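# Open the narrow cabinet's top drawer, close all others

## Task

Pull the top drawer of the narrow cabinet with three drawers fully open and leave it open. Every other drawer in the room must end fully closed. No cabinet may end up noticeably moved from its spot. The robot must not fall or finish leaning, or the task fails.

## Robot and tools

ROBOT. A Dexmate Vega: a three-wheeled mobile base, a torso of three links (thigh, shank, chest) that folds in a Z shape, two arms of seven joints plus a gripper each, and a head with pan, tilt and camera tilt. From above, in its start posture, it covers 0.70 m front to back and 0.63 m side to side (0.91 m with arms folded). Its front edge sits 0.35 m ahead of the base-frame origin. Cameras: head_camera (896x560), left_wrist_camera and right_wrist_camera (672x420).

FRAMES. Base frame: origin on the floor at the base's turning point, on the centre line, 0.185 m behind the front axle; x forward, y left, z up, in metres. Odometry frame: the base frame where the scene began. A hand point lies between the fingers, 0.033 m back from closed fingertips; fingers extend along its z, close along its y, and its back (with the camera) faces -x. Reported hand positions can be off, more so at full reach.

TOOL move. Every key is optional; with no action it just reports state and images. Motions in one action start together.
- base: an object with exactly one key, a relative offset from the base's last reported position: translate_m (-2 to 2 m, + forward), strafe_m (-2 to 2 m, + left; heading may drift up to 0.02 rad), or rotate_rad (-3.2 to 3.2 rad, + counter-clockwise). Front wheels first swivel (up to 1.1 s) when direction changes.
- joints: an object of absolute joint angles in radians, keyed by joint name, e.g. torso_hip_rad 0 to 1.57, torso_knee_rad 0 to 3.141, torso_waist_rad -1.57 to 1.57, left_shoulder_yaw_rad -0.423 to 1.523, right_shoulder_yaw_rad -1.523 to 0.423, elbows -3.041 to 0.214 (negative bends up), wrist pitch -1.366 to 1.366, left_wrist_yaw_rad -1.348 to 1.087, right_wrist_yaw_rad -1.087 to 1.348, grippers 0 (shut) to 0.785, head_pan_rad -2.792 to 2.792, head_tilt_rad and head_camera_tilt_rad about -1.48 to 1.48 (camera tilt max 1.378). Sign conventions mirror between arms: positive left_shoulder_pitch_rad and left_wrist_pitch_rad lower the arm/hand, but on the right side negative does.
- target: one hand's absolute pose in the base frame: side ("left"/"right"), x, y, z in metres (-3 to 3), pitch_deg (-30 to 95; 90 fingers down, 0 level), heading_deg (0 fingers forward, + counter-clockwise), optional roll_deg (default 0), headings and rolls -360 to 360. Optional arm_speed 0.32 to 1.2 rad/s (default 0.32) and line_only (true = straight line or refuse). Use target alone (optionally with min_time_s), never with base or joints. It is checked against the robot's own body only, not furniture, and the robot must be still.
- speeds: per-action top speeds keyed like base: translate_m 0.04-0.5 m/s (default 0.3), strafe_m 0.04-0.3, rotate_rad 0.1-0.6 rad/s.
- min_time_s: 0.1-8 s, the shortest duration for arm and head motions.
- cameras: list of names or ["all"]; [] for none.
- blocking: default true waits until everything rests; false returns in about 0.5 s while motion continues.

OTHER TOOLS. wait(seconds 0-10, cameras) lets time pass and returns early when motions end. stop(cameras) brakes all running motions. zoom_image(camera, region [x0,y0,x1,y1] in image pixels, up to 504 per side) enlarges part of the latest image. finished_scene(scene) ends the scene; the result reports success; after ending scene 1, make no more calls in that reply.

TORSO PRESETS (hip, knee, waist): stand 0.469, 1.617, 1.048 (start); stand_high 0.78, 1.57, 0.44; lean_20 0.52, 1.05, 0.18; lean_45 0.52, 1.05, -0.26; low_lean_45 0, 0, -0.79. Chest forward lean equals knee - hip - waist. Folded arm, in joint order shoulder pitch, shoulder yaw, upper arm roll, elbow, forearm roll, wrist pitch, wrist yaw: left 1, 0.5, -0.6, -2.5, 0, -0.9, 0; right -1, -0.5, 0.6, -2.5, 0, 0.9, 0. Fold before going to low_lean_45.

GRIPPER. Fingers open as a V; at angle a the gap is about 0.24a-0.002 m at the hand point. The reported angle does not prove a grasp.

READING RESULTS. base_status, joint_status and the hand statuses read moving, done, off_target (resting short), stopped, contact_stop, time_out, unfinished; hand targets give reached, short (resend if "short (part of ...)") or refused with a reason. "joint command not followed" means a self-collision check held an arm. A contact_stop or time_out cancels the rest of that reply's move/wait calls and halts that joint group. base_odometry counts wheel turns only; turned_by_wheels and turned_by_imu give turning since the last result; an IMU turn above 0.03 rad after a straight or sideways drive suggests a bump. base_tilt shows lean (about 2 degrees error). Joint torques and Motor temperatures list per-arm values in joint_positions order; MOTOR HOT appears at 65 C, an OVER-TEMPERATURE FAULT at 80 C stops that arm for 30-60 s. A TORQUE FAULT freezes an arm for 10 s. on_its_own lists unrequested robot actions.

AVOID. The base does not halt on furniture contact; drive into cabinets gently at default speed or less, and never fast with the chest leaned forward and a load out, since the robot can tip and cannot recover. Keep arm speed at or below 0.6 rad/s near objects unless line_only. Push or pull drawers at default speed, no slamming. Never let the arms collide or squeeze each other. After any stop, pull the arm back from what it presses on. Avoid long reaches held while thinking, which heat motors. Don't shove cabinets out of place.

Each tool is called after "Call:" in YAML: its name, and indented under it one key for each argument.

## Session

Call:
move:
  joints: {"head_pan_rad": -1.8, "head_camera_tilt_rad": 0.25}
  cameras: ["head_camera"]

Call:
move:
  joints: {"head_pan_rad": 0}
  cameras: ["head_camera"]

Call:
move:
  joints: {"head_pan_rad": 1.8}
  cameras: ["head_camera"]

Scene clock: 1.87 s.
Joint torques (N m): left_arm=[5.49 -0.65 -0.97 -1.79 0.08 -1.31 0.02] | right_arm=[-5.59 -1.1 0.65 -2.14 0.02 2.22 -0.1]
Motor temperatures (°C): left_arm=[31 31 31 26 40 35 41] | right_arm=[30 27 33 31 36 36 33]
move: done
base_odometry: x=+0.000 y=+0.000 heading=+0.000
turned_by_wheels: +0.000
turned_by_imu: +0.000
base_tilt: forward=+0.1 right=+0.7
base_status: not commanded
joint_positions: torso_hip_rad=+0.469 torso_knee_rad=+1.617 torso_waist_rad=+1.048 left_shoulder_pitch_rad=+2.189 left_shoulder_yaw_rad=-0.007 left_upper_arm_roll_rad=+0.016 left_elbow_rad=-1.090 left_forearm_roll_rad=+0.013 left_wrist_pitch_rad=-0.515 left_wrist_yaw_rad=+0.020 left_gripper_rad=+0.005 right_shoulder_pitch_rad=-2.209 right_shoulder_yaw_rad=-0.016 right_upper_arm_roll_rad=+0.009 right_elbow_rad=-1.106 right_forearm_roll_rad=-0.010 right_wrist_pitch_rad=+0.494 right_wrist_yaw_rad=-0.018 right_gripper_rad=+0.005 head_pan_rad=-1.800 head_tilt_rad=+0.000 head_camera_tilt_rad=+0.250
joint_status: all done
chest: x=-0.0111 y=+0.0000 z=+1.4155 quat_wxyz=(+0.999, +0.000, +0.050, +0.000)
left_hand: x=+0.1832 y=+0.2195 z=+0.6290 quat_wxyz=(+0.429, +0.002, +0.903, +0.000) pitch_deg=+39.1 heading_deg=-0.2 roll_deg=+0.1 back=up
right_hand: x=+0.1700 y=-0.2462 z=+0.6246 quat_wxyz=(+0.418, -0.007, +0.908, -0.015) pitch_deg=+40.6 heading_deg=-1.6 roll_deg=-2.5 back=up

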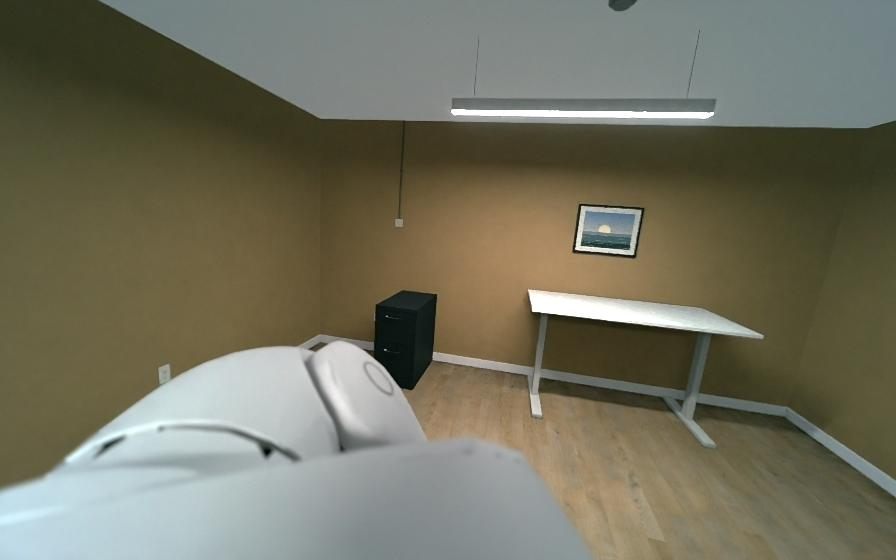

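Scene clock: 3.73 s.
Joint torques (N m): left_arm=[5.08 -0.8 -0.86 -1.79 0.09 -1.21 0.03] | right_arm=[-5.8 -0.77 0.7 -2.02 0.01 2.26 -0.07]
move: done
base_odometry: x=+0.000 y=+0.000 heading=+0.000
turned_by_wheels: +0.000
turned_by_imu: +0.000
base_tilt: forward=+0.0 right=+0.8
base_status: not commanded
joint_positions: torso_hip_rad=+0.469 torso_knee_rad=+1.617 torso_waist_rad=+1.048 left_shoulder_pitch_rad=+2.189 left_shoulder_yaw_rad=-0.007 left_upper_arm_roll_rad=+0.016 left_elbow_rad=-1.090 left_forearm_roll_rad=+0.013 left_wrist_pitch_rad=-0.515 left_wrist_yaw_rad=+0.020 left_gripper_rad=+0.005 right_shoulder_pitch_rad=-2.209 right_shoulder_yaw_rad=-0.016 right_upper_arm_roll_rad=+0.009 right_elbow_rad=-1.106 right_forearm_roll_rad=-0.010 right_wrist_pitch_rad=+0.494 right_wrist_yaw_rad=-0.018 right_gripper_rad=+0.005 head_pan_rad=+0.000 head_tilt_rad=+0.000 head_camera_tilt_rad=+0.250
joint_status: all done
chest: x=-0.0111 y=+0.0000 z=+1.4155 quat_wxyz=(+0.999, +0.000, +0.050, +0.000)
left_hand: x=+0.1832 y=+0.2195 z=+0.6290 quat_wxyz=(+0.429, +0.002, +0.903, +0.000) pitch_deg=+39.1 heading_deg=-0.2 roll_deg=+0.1 back=up
right_hand: x=+0.1700 y=-0.2462 z=+0.6246 quat_wxyz=(+0.418, -0.007, +0.908, -0.015) pitch_deg=+40.6 heading_deg=-1.6 roll_deg=-2.5 back=up

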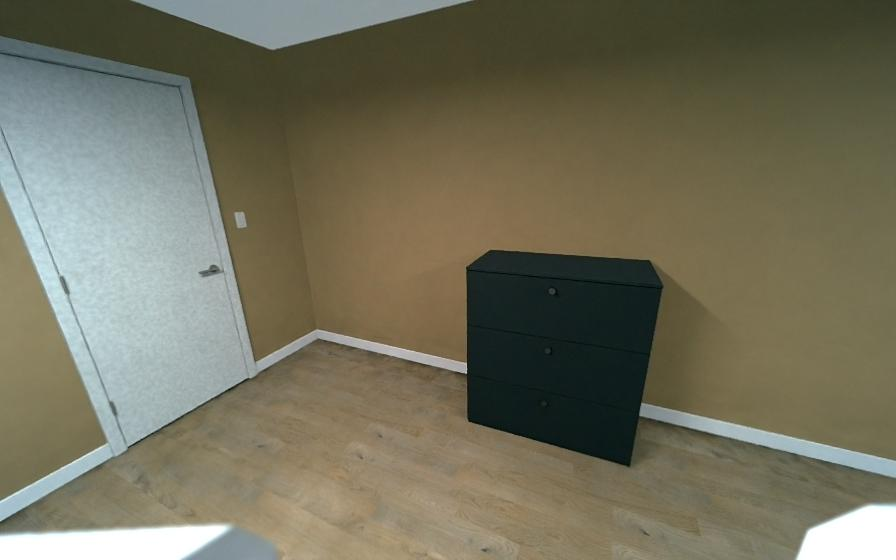

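Scene clock: 5.60 s.
Joint torques (N m): left_arm=[5.29 -0.92 -0.79 -1.67 0.08 -1.12 -0.03] | right_arm=[-5.87 -0.7 0.73 -1.94 0 2.35 -0.08]
move: done
base_odometry: x=+0.000 y=+0.000 heading=+0.000
turned_by_wheels: +0.000
turned_by_imu: +0.000
base_tilt: forward=+0.0 right=+0.7
base_status: not commanded
joint_positions: torso_hip_rad=+0.469 torso_knee_rad=+1.617 torso_waist_rad=+1.048 left_shoulder_pitch_rad=+2.189 left_shoulder_yaw_rad=-0.007 left_upper_arm_roll_rad=+0.016 left_elbow_rad=-1.090 left_forearm_roll_rad=+0.013 left_wrist_pitch_rad=-0.515 left_wrist_yaw_rad=+0.020 left_gripper_rad=+0.005 right_shoulder_pitch_rad=-2.209 right_shoulder_yaw_rad=-0.016 right_upper_arm_roll_rad=+0.009 right_elbow_rad=-1.106 right_forearm_roll_rad=-0.010 right_wrist_pitch_rad=+0.494 right_wrist_yaw_rad=-0.018 right_gripper_rad=+0.005 head_pan_rad=+1.800 head_tilt_rad=+0.000 head_camera_tilt_rad=+0.250
joint_status: all done
chest: x=-0.0111 y=+0.0000 z=+1.4155 quat_wxyz=(+0.999, +0.000, +0.050, +0.000)
left_hand: x=+0.1832 y=+0.2195 z=+0.6290 quat_wxyz=(+0.429, +0.002, +0.903, +0.000) pitch_deg=+39.1 heading_deg=-0.2 roll_deg=+0.1 back=up
right_hand: x=+0.1700 y=-0.2462 z=+0.6246 quat_wxyz=(+0.418, -0.007, +0.908, -0.015) pitch_deg=+40.6 heading_deg=-1.6 roll_deg=-2.5 back=up

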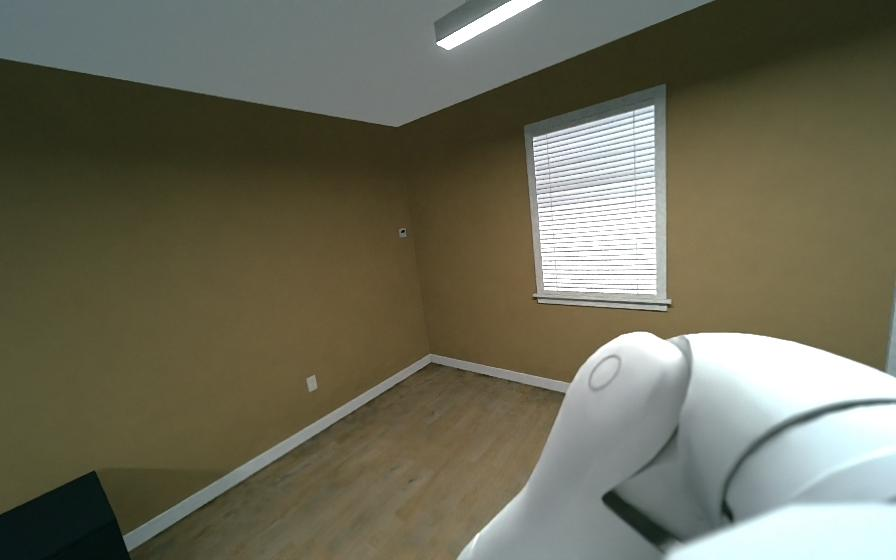

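Call:
move:
  base: {"rotate_rad": 2.78}
  joints: {"torso_hip_rad": 0.1, "torso_knee_rad": 0.7, "torso_waist_rad": -0.2, "head_pan_rad": 0, "head_camera_tilt_rad": 0.0, "left_gripper_rad": 0.09}
  cameras: ["head_camera"]

Call:
move:
  target: {"side":"left","x":0.735,"y":0.21,"z":0.53,"pitch_deg":72,"heading_deg":0,"roll_deg":90,"arm_speed":0.6}
  cameras: ["head_camera", "left_wrist_camera"]

Scene clock: 12.63 s.
Joint torques (N m): left_arm=[20.09 -1.05 -0.8 2.82 0.06 0 -0.02] | right_arm=[-21.19 -0.44 0.7 2.79 -0.02 1.22 -0.07]
move: done
base_odometry: x=+0.003 y=+0.000 heading=+2.789
turned_by_wheels: +2.789
turned_by_imu: +2.774
base_tilt: forward=+0.0 right=+0.7
base_status: done
joint_positions: torso_hip_rad=+0.100 torso_knee_rad=+0.700 torso_waist_rad=-0.200 left_shoulder_pitch_rad=+2.189 left_shoulder_yaw_rad=-0.007 left_upper_arm_roll_rad=+0.016 left_elbow_rad=-1.090 left_forearm_roll_rad=+0.013 left_wrist_pitch_rad=-0.516 left_wrist_yaw_rad=+0.020 left_gripper_rad=+0.090 right_shoulder_pitch_rad=-2.209 right_shoulder_yaw_rad=-0.016 right_upper_arm_roll_rad=+0.009 right_elbow_rad=-1.106 right_forearm_roll_rad=-0.010 right_wrist_pitch_rad=+0.494 right_wrist_yaw_rad=-0.018 right_gripper_rad=+0.005 head_pan_rad=+0.000 head_tilt_rad=+0.000 head_camera_tilt_rad=+0.000
joint_status: all done
chest: x=+0.1481 y=+0.0000 z=+1.0873 quat_wxyz=(+0.921, +0.000, +0.389, +0.000)
left_hand: x=-0.2097 y=+0.2195 z=+0.3605 quat_wxyz=(+0.094, +0.002, +0.996, -0.001) pitch_deg=+79.2 heading_deg=-0.7 roll_deg=-0.5
right_hand: x=-0.2227 y=-0.2462 z=+0.3656 quat_wxyz=(+0.081, -0.011, +0.997, -0.012) pitch_deg=+80.6 heading_deg=-7.7 roll_deg=-9.0

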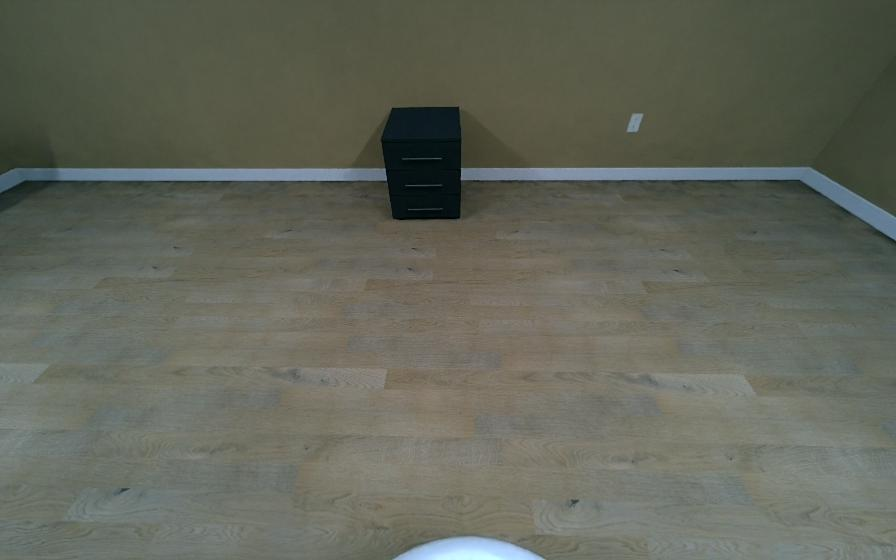

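Scene clock: 12.93 s.
Joint torques (N m): left_arm=[20.43 -1.09 -0.85 2.77 0.05 0.01 -0.01] | right_arm=[-20.94 -0.61 0.63 2.79 0 1.24 -0.06]
move: refused
base_odometry: x=+0.003 y=+0.000 heading=+2.789
turned_by_wheels: +0.000
turned_by_imu: +0.000
base_tilt: forward=+0.0 right=+0.7
base_status: not commanded
joint_positions: torso_hip_rad=+0.100 torso_knee_rad=+0.700 torso_waist_rad=-0.200 left_shoulder_pitch_rad=+2.189 left_shoulder_yaw_rad=-0.007 left_upper_arm_roll_rad=+0.016 left_elbow_rad=-1.090 left_forearm_roll_rad=+0.013 left_wrist_pitch_rad=-0.516 left_wrist_yaw_rad=+0.020 left_gripper_rad=+0.090 right_shoulder_pitch_rad=-2.209 right_shoulder_yaw_rad=-0.016 right_upper_arm_roll_rad=+0.009 right_elbow_rad=-1.106 right_forearm_roll_rad=-0.010 right_wrist_pitch_rad=+0.494 right_wrist_yaw_rad=-0.018 right_gripper_rad=+0.005 head_pan_rad=+0.000 head_tilt_rad=+0.000 head_camera_tilt_rad=+0.000
joint_status: not commanded
chest: x=+0.1481 y=+0.0000 z=+1.0873 quat_wxyz=(+0.921, +0.000, +0.389, +0.000)
left_hand: x=-0.2097 y=+0.2195 z=+0.3605 quat_wxyz=(+0.094, +0.002, +0.996, -0.001) pitch_deg=+79.2 heading_deg=-0.7 roll_deg=-0.5
left_hand_status: refused: the arm stands too near the robot already: the left finger within 0.4 cm of the torso (limit 2.0). Nothing moved. Move it clear with "joints".
right_hand: x=-0.2227 y=-0.2462 z=+0.3656 quat_wxyz=(+0.081, -0.011, +0.997, -0.012) pitch_deg=+80.6 heading_deg=-7.7 roll_deg=-9.0

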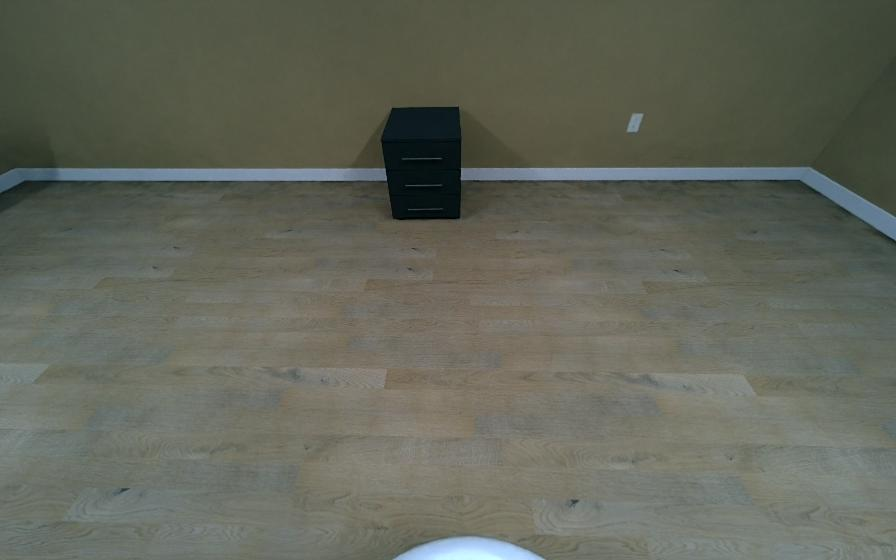

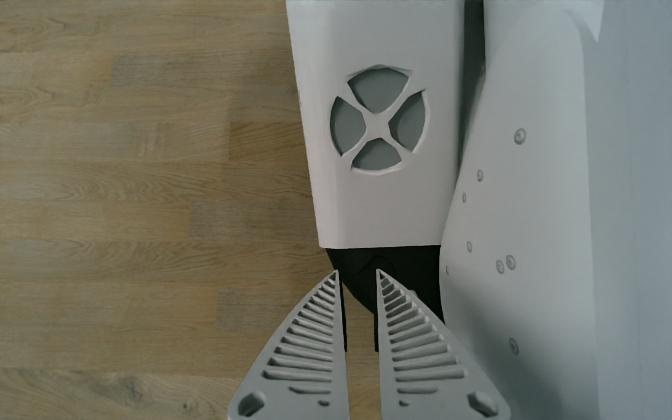

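Call:
move:
  base: {"translate_m": 0.75}
  joints: {"left_shoulder_yaw_rad": 0.5}
  speeds: {"translate_m": 0.4}
  cameras: ["head_camera"]

Call:
move:
  target: {"side":"left","x":0.735,"y":0.18,"z":0.53,"pitch_deg":72,"heading_deg":0,"roll_deg":90,"arm_speed":0.9}
  cameras: ["head_camera", "left_wrist_camera"]

Scene clock: 17.63 s.
Joint torques (N m): left_arm=[18.15 3.96 -1.49 3.09 -0.01 0.17 0.03] | right_arm=[-21.25 -0.26 0.56 2.96 0.02 1.21 -0.04]
move: done
base_odometry: x=-0.701 y=+0.258 heading=+2.789
turned_by_wheels: +0.001
turned_by_imu: +0.001
base_tilt: forward=+0.0 right=+0.7
base_status: done
joint_positions: torso_hip_rad=+0.100 torso_knee_rad=+0.700 torso_waist_rad=-0.200 left_shoulder_pitch_rad=+2.189 left_shoulder_yaw_rad=+0.499 left_upper_arm_roll_rad=+0.016 left_elbow_rad=-1.090 left_forearm_roll_rad=+0.013 left_wrist_pitch_rad=-0.516 left_wrist_yaw_rad=+0.020 left_gripper_rad=+0.090 right_shoulder_pitch_rad=-2.209 right_shoulder_yaw_rad=-0.016 right_upper_arm_roll_rad=+0.009 right_elbow_rad=-1.106 right_forearm_roll_rad=-0.010 right_wrist_pitch_rad=+0.494 right_wrist_yaw_rad=-0.018 right_gripper_rad=+0.005 head_pan_rad=+0.000 head_tilt_rad=+0.000 head_camera_tilt_rad=+0.000
joint_status: all done
chest: x=+0.1482 y=+0.0000 z=+1.0872 quat_wxyz=(+0.921, +0.000, +0.389, +0.000)
left_hand: x=-0.1619 y=+0.4264 z=+0.3679 quat_wxyz=(+0.091, +0.252, +0.963, +0.014) pitch_deg=+79.5 heading_deg=-6.1 roll_deg=+23.2
right_hand: x=-0.2227 y=-0.2462 z=+0.3656 quat_wxyz=(+0.081, -0.011, +0.997, -0.012) pitch_deg=+80.6 heading_deg=-7.7 roll_deg=-9.0

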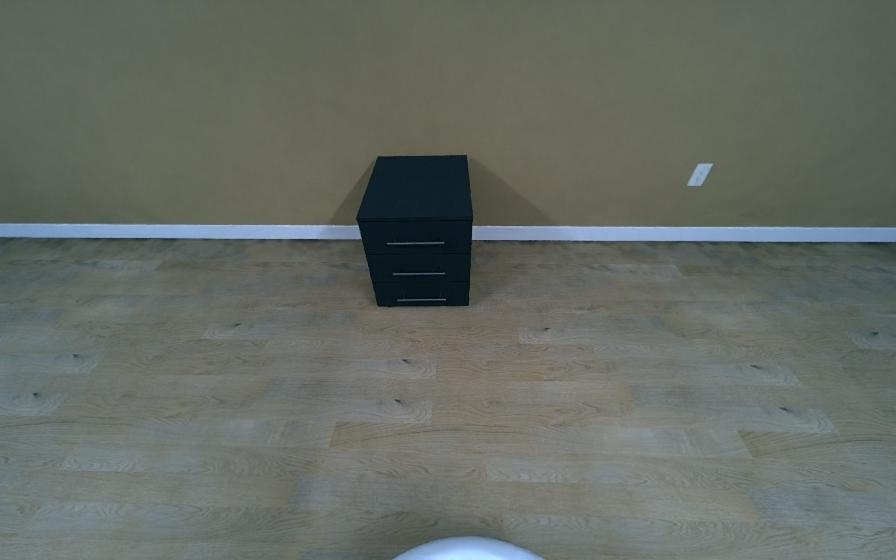

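Scene clock: 22.63 s.
Joint torques (N m): left_arm=[-29.57 4.12 -8.21 -3.77 1.2 0.32 -0.07] | right_arm=[-20.99 -0.89 0.59 2.99 -0.03 0.97 -0.03]
move: done
base_odometry: x=-0.701 y=+0.258 heading=+2.789
turned_by_wheels: +0.000
turned_by_imu: +0.000
base_tilt: forward=+0.1 right=+0.7
base_status: not commanded
joint_positions: torso_hip_rad=+0.100 torso_knee_rad=+0.700 torso_waist_rad=-0.200 left_shoulder_pitch_rad=+0.005 left_shoulder_yaw_rad=+0.657 left_upper_arm_roll_rad=+1.158 left_elbow_rad=-1.589 left_forearm_roll_rad=-2.651 left_wrist_pitch_rad=-0.829 left_wrist_yaw_rad=+1.085 left_gripper_rad=+0.090 right_shoulder_pitch_rad=-2.209 right_shoulder_yaw_rad=-0.016 right_upper_arm_roll_rad=+0.009 right_elbow_rad=-1.106 right_forearm_roll_rad=-0.010 right_wrist_pitch_rad=+0.494 right_wrist_yaw_rad=-0.018 right_gripper_rad=+0.005 head_pan_rad=+0.000 head_tilt_rad=+0.000 head_camera_tilt_rad=+0.000
joint_status: not commanded
chest: x=+0.1482 y=+0.0000 z=+1.0872 quat_wxyz=(+0.921, +0.000, +0.389, +0.000)
left_hand: x=+0.7352 y=+0.1808 z=+0.5291 quat_wxyz=(+0.112, -0.698, +0.698, -0.111) pitch_deg=+71.9 heading_deg=+0.3 roll_deg=-89.7
left_hand_status: reached (checked arc [a long move; over the whole arc the hand travels 1.11 m to end 0.94 m from its start, up to 0.23 m off the straight line; left_forearm_roll_rad turns most, 2.67 rad; on the way or at its end the hand turns up to 119 deg from its attitude at the start], planned for 3.3 s): 1 mm and 0.2 deg off.
right_hand: x=-0.2227 y=-0.2462 z=+0.3656 quat_wxyz=(+0.081, -0.011, +0.997, -0.012) pitch_deg=+80.6 heading_deg=-7.7 roll_deg=-9.0

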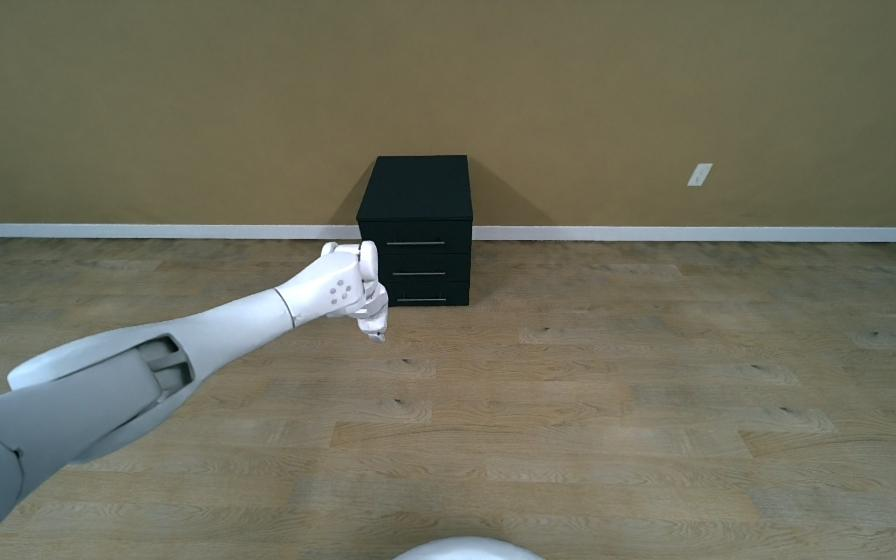

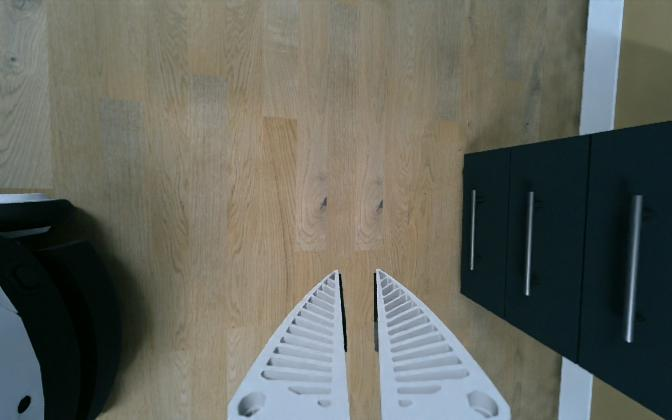

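Call:
move:
  base: {"translate_m": 0.33}
  cameras: ["head_camera","left_wrist_camera"]

Scene clock: 26.13 s.
Joint torques (N m): left_arm=[-29.21 3.79 -8.46 -3.46 1.28 0.63 -0.14] | right_arm=[-20.67 -1.01 0.61 3.07 -0.03 1.05 0]
move: done
base_odometry: x=-1.011 y=+0.372 heading=+2.790
turned_by_wheels: +0.001
turned_by_imu: +0.000
base_tilt: forward=+0.1 right=+0.8
base_status: done
joint_positions: torso_hip_rad=+0.100 torso_knee_rad=+0.700 torso_waist_rad=-0.200 left_shoulder_pitch_rad=+0.002 left_shoulder_yaw_rad=+0.657 left_upper_arm_roll_rad=+1.160 left_elbow_rad=-1.589 left_forearm_roll_rad=-2.654 left_wrist_pitch_rad=-0.829 left_wrist_yaw_rad=+1.087 left_gripper_rad=+0.090 right_shoulder_pitch_rad=-2.209 right_shoulder_yaw_rad=-0.016 right_upper_arm_roll_rad=+0.009 right_elbow_rad=-1.106 right_forearm_roll_rad=-0.010 right_wrist_pitch_rad=+0.494 right_wrist_yaw_rad=-0.018 right_gripper_rad=+0.005 head_pan_rad=+0.000 head_tilt_rad=+0.000 head_camera_tilt_rad=+0.000
joint_status: not commanded
chest: x=+0.1482 y=+0.0000 z=+1.0872 quat_wxyz=(+0.921, +0.000, +0.389, +0.000)
left_hand: x=+0.7350 y=+0.1799 z=+0.5299 quat_wxyz=(+0.111, -0.698, +0.698, -0.111) pitch_deg=+72.0 heading_deg=+0.0 roll_deg=+90.0
right_hand: x=-0.2227 y=-0.2462 z=+0.3657 quat_wxyz=(+0.081, -0.011, +0.997, -0.012) pitch_deg=+80.6 heading_deg=-7.7 roll_deg=-9.0

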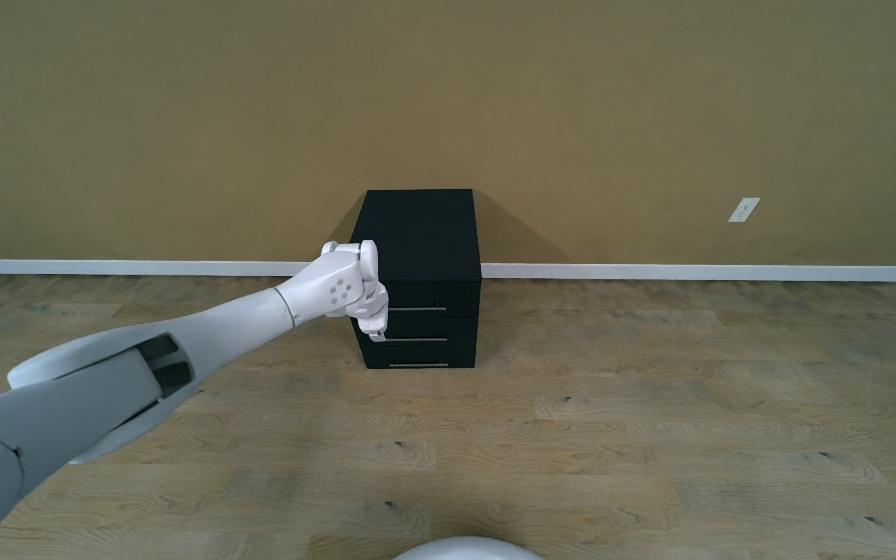

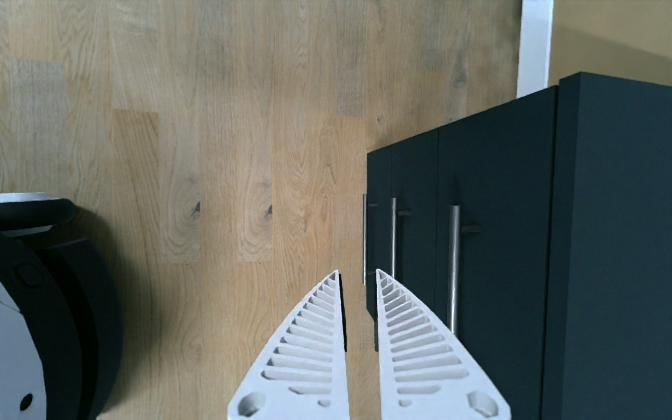

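Call:
move:
  target: {"side":"left","x":0.715,"y":0.12,"z":0.53,"pitch_deg":72,"heading_deg":0,"roll_deg":90}

Call:
move:
  base: {"translate_m": 0.13}
  cameras: ["head_camera","left_wrist_camera"]

Scene clock: 29.57 s.
Joint torques (N m): left_arm=[-29.37 -2.6 -8.06 -3.94 1.84 0.5 -0.11] | right_arm=[-20.71 -1.25 0.56 2.94 -0.08 1.06 0.05]
move: done
base_odometry: x=-1.011 y=+0.372 heading=+2.790
turned_by_wheels: +0.000
turned_by_imu: +0.000
base_tilt: forward=+0.1 right=+0.8
base_status: not commanded
joint_positions: torso_hip_rad=+0.100 torso_knee_rad=+0.700 torso_waist_rad=-0.200 left_shoulder_pitch_rad=-0.031 left_shoulder_yaw_rad=+0.559 left_upper_arm_roll_rad=+1.256 left_elbow_rad=-1.631 left_forearm_roll_rad=-2.642 left_wrist_pitch_rad=-0.991 left_wrist_yaw_rad=+1.087 left_gripper_rad=+0.090 right_shoulder_pitch_rad=-2.209 right_shoulder_yaw_rad=-0.016 right_upper_arm_roll_rad=+0.009 right_elbow_rad=-1.106 right_forearm_roll_rad=-0.010 right_wrist_pitch_rad=+0.494 right_wrist_yaw_rad=-0.018 right_gripper_rad=+0.005 head_pan_rad=+0.000 head_tilt_rad=+0.000 head_camera_tilt_rad=+0.000
joint_status: not commanded
chest: x=+0.1482 y=+0.0000 z=+1.0872 quat_wxyz=(+0.921, +0.000, +0.389, +0.000)
left_hand: x=+0.7155 y=+0.1214 z=+0.5298 quat_wxyz=(+0.111, -0.698, +0.698, -0.111) pitch_deg=+72.0 heading_deg=+0.0 roll_deg=+90.0
left_hand_status: reached (straight line, planned for 0.9 s): 1 mm and 0.0 deg off.
right_hand: x=-0.2227 y=-0.2462 z=+0.3657 quat_wxyz=(+0.081, -0.011, +0.997, -0.012) pitch_deg=+80.6 heading_deg=-7.7 roll_deg=-9.0
pictures: none

Scene clock: 31.43 s.
Joint torques (N m): left_arm=[-29.29 -2.67 -8.12 -3.78 1.79 0.32 -0.13] | right_arm=[-20.5 -1.48 0.46 2.91 -0.04 0.86 0.04]
move: done
base_odometry: x=-1.133 y=+0.416 heading=+2.791
turned_by_wheels: +0.001
turned_by_imu: +0.001
base_tilt: forward=+0.1 right=+0.8
base_status: done
joint_positions: torso_hip_rad=+0.100 torso_knee_rad=+0.700 torso_waist_rad=-0.200 left_shoulder_pitch_rad=-0.032 left_shoulder_yaw_rad=+0.556 left_upper_arm_roll_rad=+1.258 left_elbow_rad=-1.631 left_forearm_roll_rad=-2.642 left_wrist_pitch_rad=-0.995 left_wrist_yaw_rad=+1.087 left_gripper_rad=+0.090 right_shoulder_pitch_rad=-2.209 right_shoulder_yaw_rad=-0.016 right_upper_arm_roll_rad=+0.009 right_elbow_rad=-1.106 right_forearm_roll_rad=-0.010 right_wrist_pitch_rad=+0.494 right_wrist_yaw_rad=-0.018 right_gripper_rad=+0.005 head_pan_rad=+0.000 head_tilt_rad=+0.000 head_camera_tilt_rad=+0.000
joint_status: not commanded
chest: x=+0.1482 y=+0.0000 z=+1.0872 quat_wxyz=(+0.921, +0.000, +0.389, +0.000)
left_hand: x=+0.7150 y=+0.1201 z=+0.5298 quat_wxyz=(+0.111, -0.698, +0.698, -0.111) pitch_deg=+72.0 heading_deg=+0.0 roll_deg=+90.0
right_hand: x=-0.2227 y=-0.2462 z=+0.3657 quat_wxyz=(+0.081, -0.011, +0.997, -0.012) pitch_deg=+80.6 heading_deg=-7.7 roll_deg=-9.0

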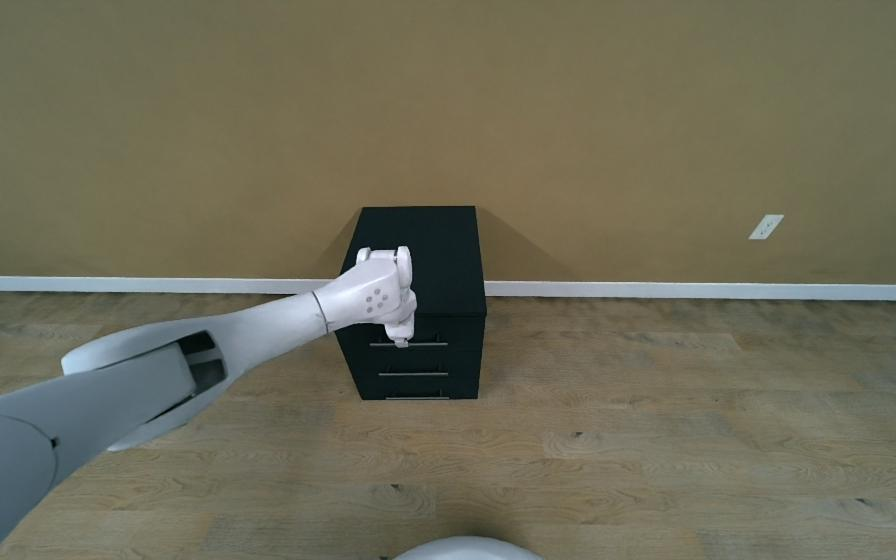

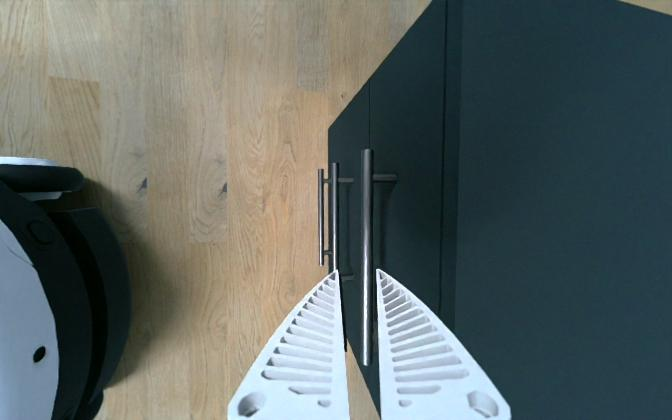

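Call:
move:
  target: {"side":"left","x":0.734,"y":0.12,"z":0.501,"pitch_deg":72,"heading_deg":0,"roll_deg":90,"line_only":true}

Call:
move:
  target: {"side":"left","x":0.7525,"y":0.12,"z":0.4415,"pitch_deg":72,"heading_deg":0,"roll_deg":90,"line_only":true}
  cameras: ["left_wrist_camera"]

Scene clock: 34.23 s.
Joint torques (N m): left_arm=[-19.44 -3.51 -13.15 -2.94 1.24 0.45 -0.58] | right_arm=[-20.62 -2.09 0.47 2.79 -0.01 0.62 -0.01]
move: done
base_odometry: x=-1.133 y=+0.416 heading=+2.791
turned_by_wheels: +0.000
turned_by_imu: +0.000
base_tilt: forward=+0.1 right=+0.8
base_status: not commanded
joint_positions: torso_hip_rad=+0.100 torso_knee_rad=+0.700 torso_waist_rad=-0.200 left_shoulder_pitch_rad=-0.022 left_shoulder_yaw_rad=+0.481 left_upper_arm_roll_rad=+1.244 left_elbow_rad=-1.450 left_forearm_roll_rad=-2.671 left_wrist_pitch_rad=-0.890 left_wrist_yaw_rad=+1.011 left_gripper_rad=+0.090 right_shoulder_pitch_rad=-2.209 right_shoulder_yaw_rad=-0.016 right_upper_arm_roll_rad=+0.009 right_elbow_rad=-1.106 right_forearm_roll_rad=-0.010 right_wrist_pitch_rad=+0.494 right_wrist_yaw_rad=-0.018 right_gripper_rad=+0.005 head_pan_rad=+0.000 head_tilt_rad=+0.000 head_camera_tilt_rad=+0.000
joint_status: not commanded
chest: x=+0.1482 y=+0.0000 z=+1.0872 quat_wxyz=(+0.921, +0.000, +0.389, +0.000)
left_hand: x=+0.7336 y=+0.1201 z=+0.5016 quat_wxyz=(+0.111, -0.698, +0.698, -0.110) pitch_deg=+72.0 heading_deg=+0.1 roll_deg=-89.9
left_hand_status: reached (straight line, planned for 0.9 s): 1 mm and 0.0 deg off.
right_hand: x=-0.2227 y=-0.2462 z=+0.3657 quat_wxyz=(+0.081, -0.011, +0.997, -0.012) pitch_deg=+80.6 heading_deg=-7.7 roll_deg=-9.0
pictures: none

Scene clock: 37.00 s.
Joint torques (N m): left_arm=[-20.68 -3.92 -11.24 -2.67 0.96 0.65 -0.53] | right_arm=[-20.35 -2.62 0.5 2.72 -0.03 0.73 0.03]
move: done
base_odometry: x=-1.133 y=+0.416 heading=+2.791
turned_by_wheels: +0.000
turned_by_imu: +0.000
base_tilt: forward=+0.1 right=+0.8
base_status: not commanded
joint_positions: torso_hip_rad=+0.100 torso_knee_rad=+0.700 torso_waist_rad=-0.200 left_shoulder_pitch_rad=-0.005 left_shoulder_yaw_rad=+0.325 left_upper_arm_roll_rad=+1.231 left_elbow_rad=-1.082 left_forearm_roll_rad=-2.718 left_wrist_pitch_rad=-0.693 left_wrist_yaw_rad=+0.854 left_gripper_rad=+0.090 right_shoulder_pitch_rad=-2.209 right_shoulder_yaw_rad=-0.016 right_upper_arm_roll_rad=+0.009 right_elbow_rad=-1.106 right_forearm_roll_rad=-0.010 right_wrist_pitch_rad=+0.494 right_wrist_yaw_rad=-0.018 right_gripper_rad=+0.005 head_pan_rad=+0.000 head_tilt_rad=+0.000 head_camera_tilt_rad=+0.000
joint_status: not commanded
chest: x=+0.1482 y=+0.0000 z=+1.0872 quat_wxyz=(+0.921, +0.000, +0.389, +0.000)
left_hand: x=+0.7523 y=+0.1201 z=+0.4421 quat_wxyz=(+0.111, -0.698, +0.698, -0.110) pitch_deg=+72.0 heading_deg=+0.1 roll_deg=-89.9
left_hand_status: reached (straight line, planned for 1.5 s): 1 mm and 0.0 deg off.
right_hand: x=-0.2227 y=-0.2462 z=+0.3657 quat_wxyz=(+0.081, -0.011, +0.997, -0.012) pitch_deg=+80.6 heading_deg=-7.7 roll_deg=-9.0

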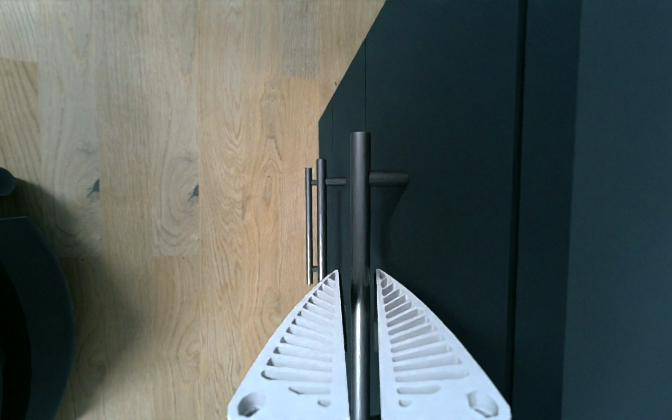

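Call:
move:
  joints: {"left_gripper_rad": 0.0}

Call:
move:
  base: {"translate_m": -0.04}
  speeds: {"translate_m": 0.06}
  cameras: ["left_wrist_camera","head_camera"]

Scene clock: 37.87 s.
Joint torques (N m): left_arm=[-22.11 -4.34 -11.35 -3.88 0.58 0.55 0.14] | right_arm=[-20.22 -2.71 0.52 2.81 -0.03 0.71 0.02]
move: done
base_odometry: x=-1.133 y=+0.416 heading=+2.791
turned_by_wheels: +0.000
turned_by_imu: +0.000
base_tilt: forward=+0.0 right=+0.7
base_status: not commanded
joint_positions: torso_hip_rad=+0.100 torso_knee_rad=+0.700 torso_waist_rad=-0.200 left_shoulder_pitch_rad=-0.005 left_shoulder_yaw_rad=+0.324 left_upper_arm_roll_rad=+1.231 left_elbow_rad=-1.078 left_forearm_roll_rad=-2.719 left_wrist_pitch_rad=-0.691 left_wrist_yaw_rad=+0.852 left_gripper_rad=+0.000 right_shoulder_pitch_rad=-2.209 right_shoulder_yaw_rad=-0.016 right_upper_arm_roll_rad=+0.009 right_elbow_rad=-1.106 right_forearm_roll_rad=-0.010 right_wrist_pitch_rad=+0.494 right_wrist_yaw_rad=-0.018 right_gripper_rad=+0.005 head_pan_rad=+0.000 head_tilt_rad=+0.000 head_camera_tilt_rad=+0.000
joint_status: all done
chest: x=+0.1483 y=+0.0000 z=+1.0872 quat_wxyz=(+0.921, +0.000, +0.390, +0.000)
left_hand: x=+0.7524 y=+0.1202 z=+0.4415 quat_wxyz=(+0.111, -0.698, +0.698, -0.110) pitch_deg=+72.0 heading_deg=+0.1 roll_deg=-89.9
right_hand: x=-0.2227 y=-0.2462 z=+0.3657 quat_wxyz=(+0.081, -0.011, +0.997, -0.012) pitch_deg=+80.6 heading_deg=-7.7 roll_deg=-9.0
pictures: none

Scene clock: 39.20 s.
Joint torques (N m): left_arm=[-22.05 -4.6 -9.23 -2.53 -0.33 0.62 0.88] | right_arm=[-20.32 -2.59 0.5 2.91 -0.03 0.77 0.04]
move: done
base_odometry: x=-1.095 y=+0.403 heading=+2.791
turned_by_wheels: +0.001
turned_by_imu: +0.001
base_tilt: forward=+0.1 right=+0.8
base_status: done
joint_positions: torso_hip_rad=+0.100 torso_knee_rad=+0.700 torso_waist_rad=-0.200 left_shoulder_pitch_rad=-0.005 left_shoulder_yaw_rad=+0.324 left_upper_arm_roll_rad=+1.231 left_elbow_rad=-1.078 left_forearm_roll_rad=-2.719 left_wrist_pitch_rad=-0.691 left_wrist_yaw_rad=+0.852 left_gripper_rad=+0.000 right_shoulder_pitch_rad=-2.209 right_shoulder_yaw_rad=-0.016 right_upper_arm_roll_rad=+0.009 right_elbow_rad=-1.106 right_forearm_roll_rad=-0.010 right_wrist_pitch_rad=+0.494 right_wrist_yaw_rad=-0.018 right_gripper_rad=+0.005 head_pan_rad=+0.000 head_tilt_rad=+0.000 head_camera_tilt_rad=+0.000
joint_status: not commanded
chest: x=+0.1482 y=+0.0000 z=+1.0872 quat_wxyz=(+0.921, +0.000, +0.389, +0.000)
left_hand: x=+0.7526 y=+0.1202 z=+0.4417 quat_wxyz=(+0.111, -0.698, +0.698, -0.111) pitch_deg=+72.0 heading_deg=+0.1 roll_deg=-89.9
right_hand: x=-0.2227 y=-0.2462 z=+0.3656 quat_wxyz=(+0.081, -0.011, +0.997, -0.012) pitch_deg=+80.6 heading_deg=-7.7 roll_deg=-9.0
pictures: head_camera, left_wrist_camera

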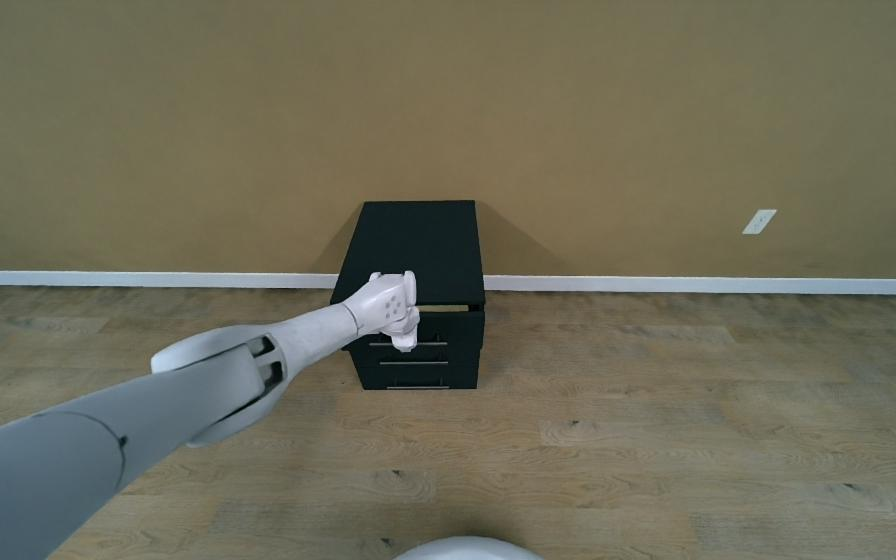

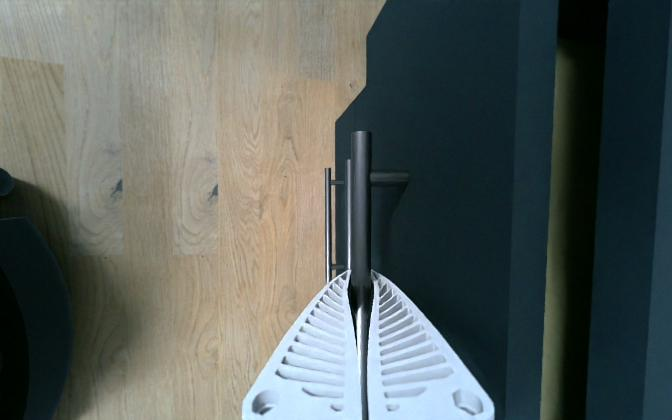

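Opens well. Continue.

Call:
move:
  base: {"translate_m": -0.29}
  speeds: {"translate_m": 0.18}

Call:
move:
  base: {"translate_m": -0.03}
  speeds: {"translate_m": 0.05}
  cameras: ["left_wrist_camera","head_camera"]

Scene clock: 42.10 s.
Joint torques (N m): left_arm=[-22.17 -5.42 -8.42 -5.99 -0.69 1.67 0.04] | right_arm=[-20.41 -2.63 0.42 2.99 -0.04 0.96 0.03]
move: done
base_odometry: x=-0.823 y=+0.304 heading=+2.792
turned_by_wheels: +0.001
turned_by_imu: +0.002
base_tilt: forward=+0.1 right=+0.7
base_status: done
joint_positions: torso_hip_rad=+0.100 torso_knee_rad=+0.700 torso_waist_rad=-0.200 left_shoulder_pitch_rad=-0.005 left_shoulder_yaw_rad=+0.324 left_upper_arm_roll_rad=+1.231 left_elbow_rad=-1.078 left_forearm_roll_rad=-2.718 left_wrist_pitch_rad=-0.691 left_wrist_yaw_rad=+0.852 left_gripper_rad=+0.000 right_shoulder_pitch_rad=-2.209 right_shoulder_yaw_rad=-0.016 right_upper_arm_roll_rad=+0.009 right_elbow_rad=-1.106 right_forearm_roll_rad=-0.010 right_wrist_pitch_rad=+0.494 right_wrist_yaw_rad=-0.018 right_gripper_rad=+0.005 head_pan_rad=+0.000 head_tilt_rad=+0.000 head_camera_tilt_rad=+0.000
joint_status: not commanded
chest: x=+0.1481 y=+0.0000 z=+1.0872 quat_wxyz=(+0.921, +0.000, +0.389, +0.000)
left_hand: x=+0.7525 y=+0.1205 z=+0.4416 quat_wxyz=(+0.111, -0.699, +0.698, -0.110) pitch_deg=+72.0 heading_deg=+0.2 roll_deg=-89.9
right_hand: x=-0.2227 y=-0.2462 z=+0.3656 quat_wxyz=(+0.081, -0.011, +0.997, -0.012) pitch_deg=+80.6 heading_deg=-7.7 roll_deg=-9.0
pictures: none

Scene clock: 43.43 s.
Joint torques (N m): left_arm=[-22.45 -5.54 -8.41 -5.5 -0.89 1.45 0.19] | right_arm=[-20.55 -2.56 0.47 2.96 -0.07 1.06 0.04]
move: done
base_odometry: x=-0.794 y=+0.294 heading=+2.793
turned_by_wheels: +0.001
turned_by_imu: +0.001
base_tilt: forward=+0.0 right=+0.8
base_status: done
joint_positions: torso_hip_rad=+0.100 torso_knee_rad=+0.700 torso_waist_rad=-0.200 left_shoulder_pitch_rad=-0.005 left_shoulder_yaw_rad=+0.324 left_upper_arm_roll_rad=+1.231 left_elbow_rad=-1.078 left_forearm_roll_rad=-2.718 left_wrist_pitch_rad=-0.691 left_wrist_yaw_rad=+0.852 left_gripper_rad=+0.000 right_shoulder_pitch_rad=-2.209 right_shoulder_yaw_rad=-0.016 right_upper_arm_roll_rad=+0.009 right_elbow_rad=-1.106 right_forearm_roll_rad=-0.010 right_wrist_pitch_rad=+0.494 right_wrist_yaw_rad=-0.018 right_gripper_rad=+0.005 head_pan_rad=+0.000 head_tilt_rad=+0.000 head_camera_tilt_rad=+0.000
joint_status: not commanded
chest: x=+0.1481 y=+0.0000 z=+1.0872 quat_wxyz=(+0.921, +0.000, +0.389, +0.000)
left_hand: x=+0.7526 y=+0.1205 z=+0.4417 quat_wxyz=(+0.111, -0.699, +0.698, -0.110) pitch_deg=+72.0 heading_deg=+0.2 roll_deg=-89.9
right_hand: x=-0.2227 y=-0.2462 z=+0.3656 quat_wxyz=(+0.081, -0.011, +0.997, -0.012) pitch_deg=+80.6 heading_deg=-7.7 roll_deg=-9.0
pictures: head_camera, left_wrist_camera

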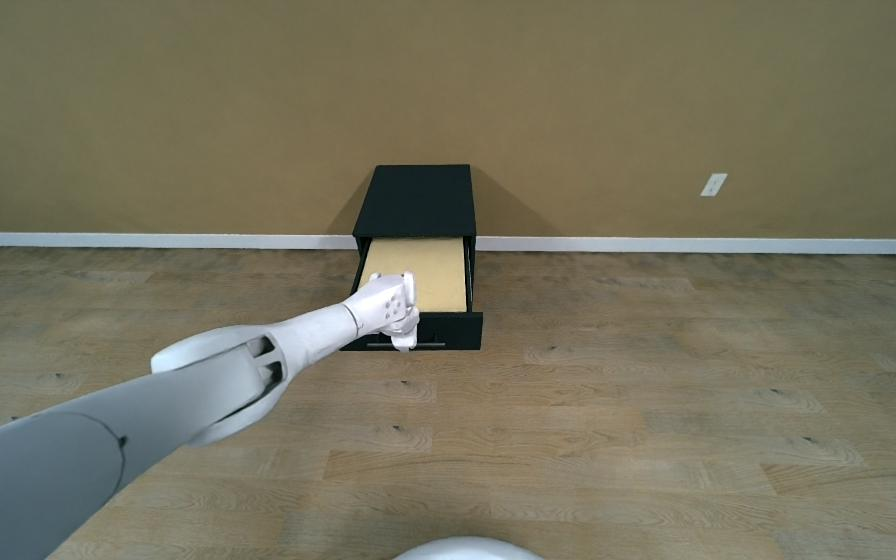

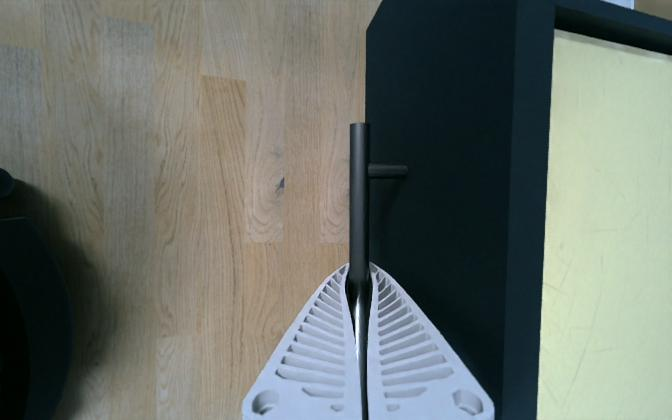

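Call:
move:
  base: {"translate_m": -0.02}
  speeds: {"translate_m": 0.05}

Call:
move:
  base: {"translate_m": -0.02}
  speeds: {"translate_m": 0.05}
  cameras: ["left_wrist_camera","head_camera"]

Scene clock: 44.63 s.
Joint torques (N m): left_arm=[-22.68 -5.28 -8.19 -5.38 -2.55 1.12 2.14] | right_arm=[-20.56 -2.46 0.44 2.85 -0.08 1.15 0.02]
move: done
base_odometry: x=-0.775 y=+0.287 heading=+2.794
turned_by_wheels: +0.001
turned_by_imu: +0.001
base_tilt: forward=+0.1 right=+0.8
base_status: done
joint_positions: torso_hip_rad=+0.100 torso_knee_rad=+0.700 torso_waist_rad=-0.200 left_shoulder_pitch_rad=-0.005 left_shoulder_yaw_rad=+0.324 left_upper_arm_roll_rad=+1.231 left_elbow_rad=-1.078 left_forearm_roll_rad=-2.718 left_wrist_pitch_rad=-0.691 left_wrist_yaw_rad=+0.851 left_gripper_rad=+0.000 right_shoulder_pitch_rad=-2.209 right_shoulder_yaw_rad=-0.016 right_upper_arm_roll_rad=+0.009 right_elbow_rad=-1.106 right_forearm_roll_rad=-0.010 right_wrist_pitch_rad=+0.494 right_wrist_yaw_rad=-0.018 right_gripper_rad=+0.005 head_pan_rad=+0.000 head_tilt_rad=+0.000 head_camera_tilt_rad=+0.000
joint_status: not commanded
chest: x=+0.1482 y=+0.0000 z=+1.0872 quat_wxyz=(+0.921, +0.000, +0.389, +0.000)
left_hand: x=+0.7529 y=+0.1206 z=+0.4417 quat_wxyz=(+0.111, -0.698, +0.698, -0.111) pitch_deg=+71.9 heading_deg=+0.2 roll_deg=-89.8
right_hand: x=-0.2227 y=-0.2462 z=+0.3656 quat_wxyz=(+0.081, -0.011, +0.997, -0.012) pitch_deg=+80.6 heading_deg=-7.7 roll_deg=-9.0
pictures: none

Scene clock: 45.67 s.
Joint torques (N m): left_arm=[-2.4 -5.35 -0.52 -4.43 -8.21 0.28 7.66] | right_arm=[-20.79 -2.4 0.44 2.84 -0.06 1.18 0.03]
move: done
base_odometry: x=-0.757 y=+0.280 heading=+2.795
turned_by_wheels: +0.001
turned_by_imu: +0.000
base_tilt: forward=+0.1 right=+0.7
base_status: done
joint_positions: torso_hip_rad=+0.100 torso_knee_rad=+0.700 torso_waist_rad=-0.200 left_shoulder_pitch_rad=-0.005 left_shoulder_yaw_rad=+0.324 left_upper_arm_roll_rad=+1.230 left_elbow_rad=-1.078 left_forearm_roll_rad=-2.717 left_wrist_pitch_rad=-0.691 left_wrist_yaw_rad=+0.849 left_gripper_rad=+0.000 right_shoulder_pitch_rad=-2.209 right_shoulder_yaw_rad=-0.016 right_upper_arm_roll_rad=+0.009 right_elbow_rad=-1.106 right_forearm_roll_rad=-0.010 right_wrist_pitch_rad=+0.494 right_wrist_yaw_rad=-0.018 right_gripper_rad=+0.005 head_pan_rad=+0.000 head_tilt_rad=+0.000 head_camera_tilt_rad=+0.000
joint_status: not commanded
chest: x=+0.1483 y=+0.0000 z=+1.0872 quat_wxyz=(+0.921, +0.000, +0.389, +0.000)
left_hand: x=+0.7544 y=+0.1207 z=+0.4426 quat_wxyz=(+0.113, -0.698, +0.698, -0.112) pitch_deg=+71.7 heading_deg=+0.3 roll_deg=-89.7
right_hand: x=-0.2226 y=-0.2462 z=+0.3657 quat_wxyz=(+0.081, -0.011, +0.997, -0.012) pitch_deg=+80.6 heading_deg=-7.7 roll_deg=-9.0
pictures: head_camera, left_wrist_camera

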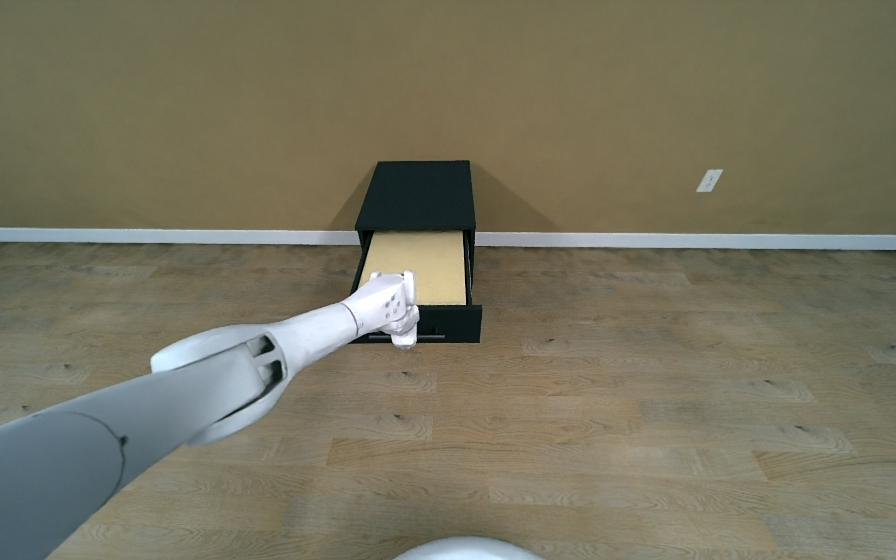

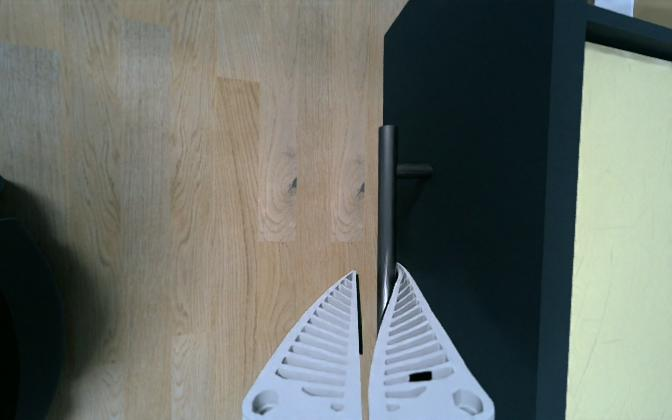

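Call:
move:
  base: {"translate_m": 0.014}
  speeds: {"translate_m": 0.05}

Call:
move:
  joints: {"left_gripper_rad": 0.1}
  cameras: ["left_wrist_camera"]

Scene clock: 47.20 s.
Joint torques (N m): left_arm=[-2.56 -4.93 -0.67 -1.73 -4.82 0.32 4.23] | right_arm=[-20.89 -2.56 0.39 2.76 -0.06 1.19 0.01]
move: done
base_odometry: x=-0.770 y=+0.285 heading=+2.795
turned_by_wheels: +0.000
turned_by_imu: +0.000
base_tilt: forward=+0.1 right=+0.7
base_status: done
joint_positions: torso_hip_rad=+0.100 torso_knee_rad=+0.700 torso_waist_rad=-0.200 left_shoulder_pitch_rad=-0.005 left_shoulder_yaw_rad=+0.324 left_upper_arm_roll_rad=+1.230 left_elbow_rad=-1.078 left_forearm_roll_rad=-2.718 left_wrist_pitch_rad=-0.691 left_wrist_yaw_rad=+0.850 left_gripper_rad=+0.000 right_shoulder_pitch_rad=-2.209 right_shoulder_yaw_rad=-0.016 right_upper_arm_roll_rad=+0.009 right_elbow_rad=-1.106 right_forearm_roll_rad=-0.010 right_wrist_pitch_rad=+0.494 right_wrist_yaw_rad=-0.018 right_gripper_rad=+0.005 head_pan_rad=+0.000 head_tilt_rad=+0.000 head_camera_tilt_rad=+0.000
joint_status: not commanded
chest: x=+0.1480 y=+0.0000 z=+1.0873 quat_wxyz=(+0.921, +0.000, +0.389, +0.000)
left_hand: x=+0.7539 y=+0.1204 z=+0.4428 quat_wxyz=(+0.112, -0.698, +0.698, -0.112) pitch_deg=+71.8 heading_deg=+0.1 roll_deg=-89.9
right_hand: x=-0.2226 y=-0.2462 z=+0.3656 quat_wxyz=(+0.081, -0.011, +0.997, -0.012) pitch_deg=+80.6 heading_deg=-7.7 roll_deg=-9.0
pictures: none

Scene clock: 47.77 s.
Joint torques (N m): left_arm=[-12.73 -4.88 -2.73 -2.08 -1.16 0.34 1.29] | right_arm=[-20.71 -2.56 0.37 2.83 -0.07 1.21 0]
move: done
base_odometry: x=-0.770 y=+0.285 heading=+2.795
turned_by_wheels: +0.000
turned_by_imu: +0.000
base_tilt: forward=+0.0 right=+0.8
base_status: not commanded
joint_positions: torso_hip_rad=+0.100 torso_knee_rad=+0.700 torso_waist_rad=-0.200 left_shoulder_pitch_rad=-0.005 left_shoulder_yaw_rad=+0.324 left_upper_arm_roll_rad=+1.230 left_elbow_rad=-1.078 left_forearm_roll_rad=-2.718 left_wrist_pitch_rad=-0.691 left_wrist_yaw_rad=+0.851 left_gripper_rad=+0.100 right_shoulder_pitch_rad=-2.209 right_shoulder_yaw_rad=-0.016 right_upper_arm_roll_rad=+0.009 right_elbow_rad=-1.106 right_forearm_roll_rad=-0.010 right_wrist_pitch_rad=+0.494 right_wrist_yaw_rad=-0.018 right_gripper_rad=+0.005 head_pan_rad=+0.000 head_tilt_rad=+0.000 head_camera_tilt_rad=+0.000
joint_status: all done
chest: x=+0.1480 y=+0.0000 z=+1.0873 quat_wxyz=(+0.921, +0.000, +0.389, +0.000)
left_hand: x=+0.7531 y=+0.1203 z=+0.4423 quat_wxyz=(+0.111, -0.698, +0.698, -0.111) pitch_deg=+71.9 heading_deg=+0.1 roll_deg=-90.0
right_hand: x=-0.2226 y=-0.2462 z=+0.3656 quat_wxyz=(+0.081, -0.011, +0.997, -0.012) pitch_deg=+80.6 heading_deg=-7.7 roll_deg=-9.0

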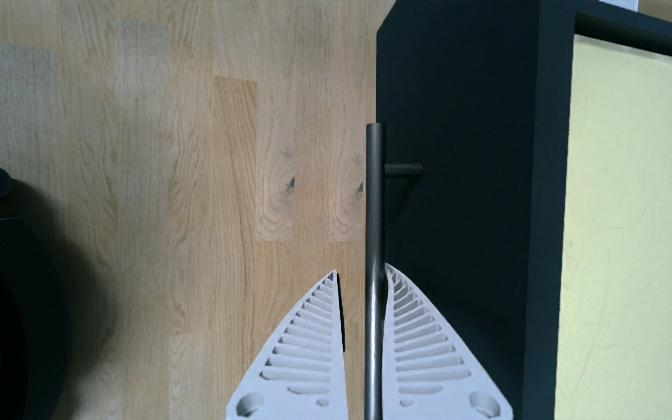

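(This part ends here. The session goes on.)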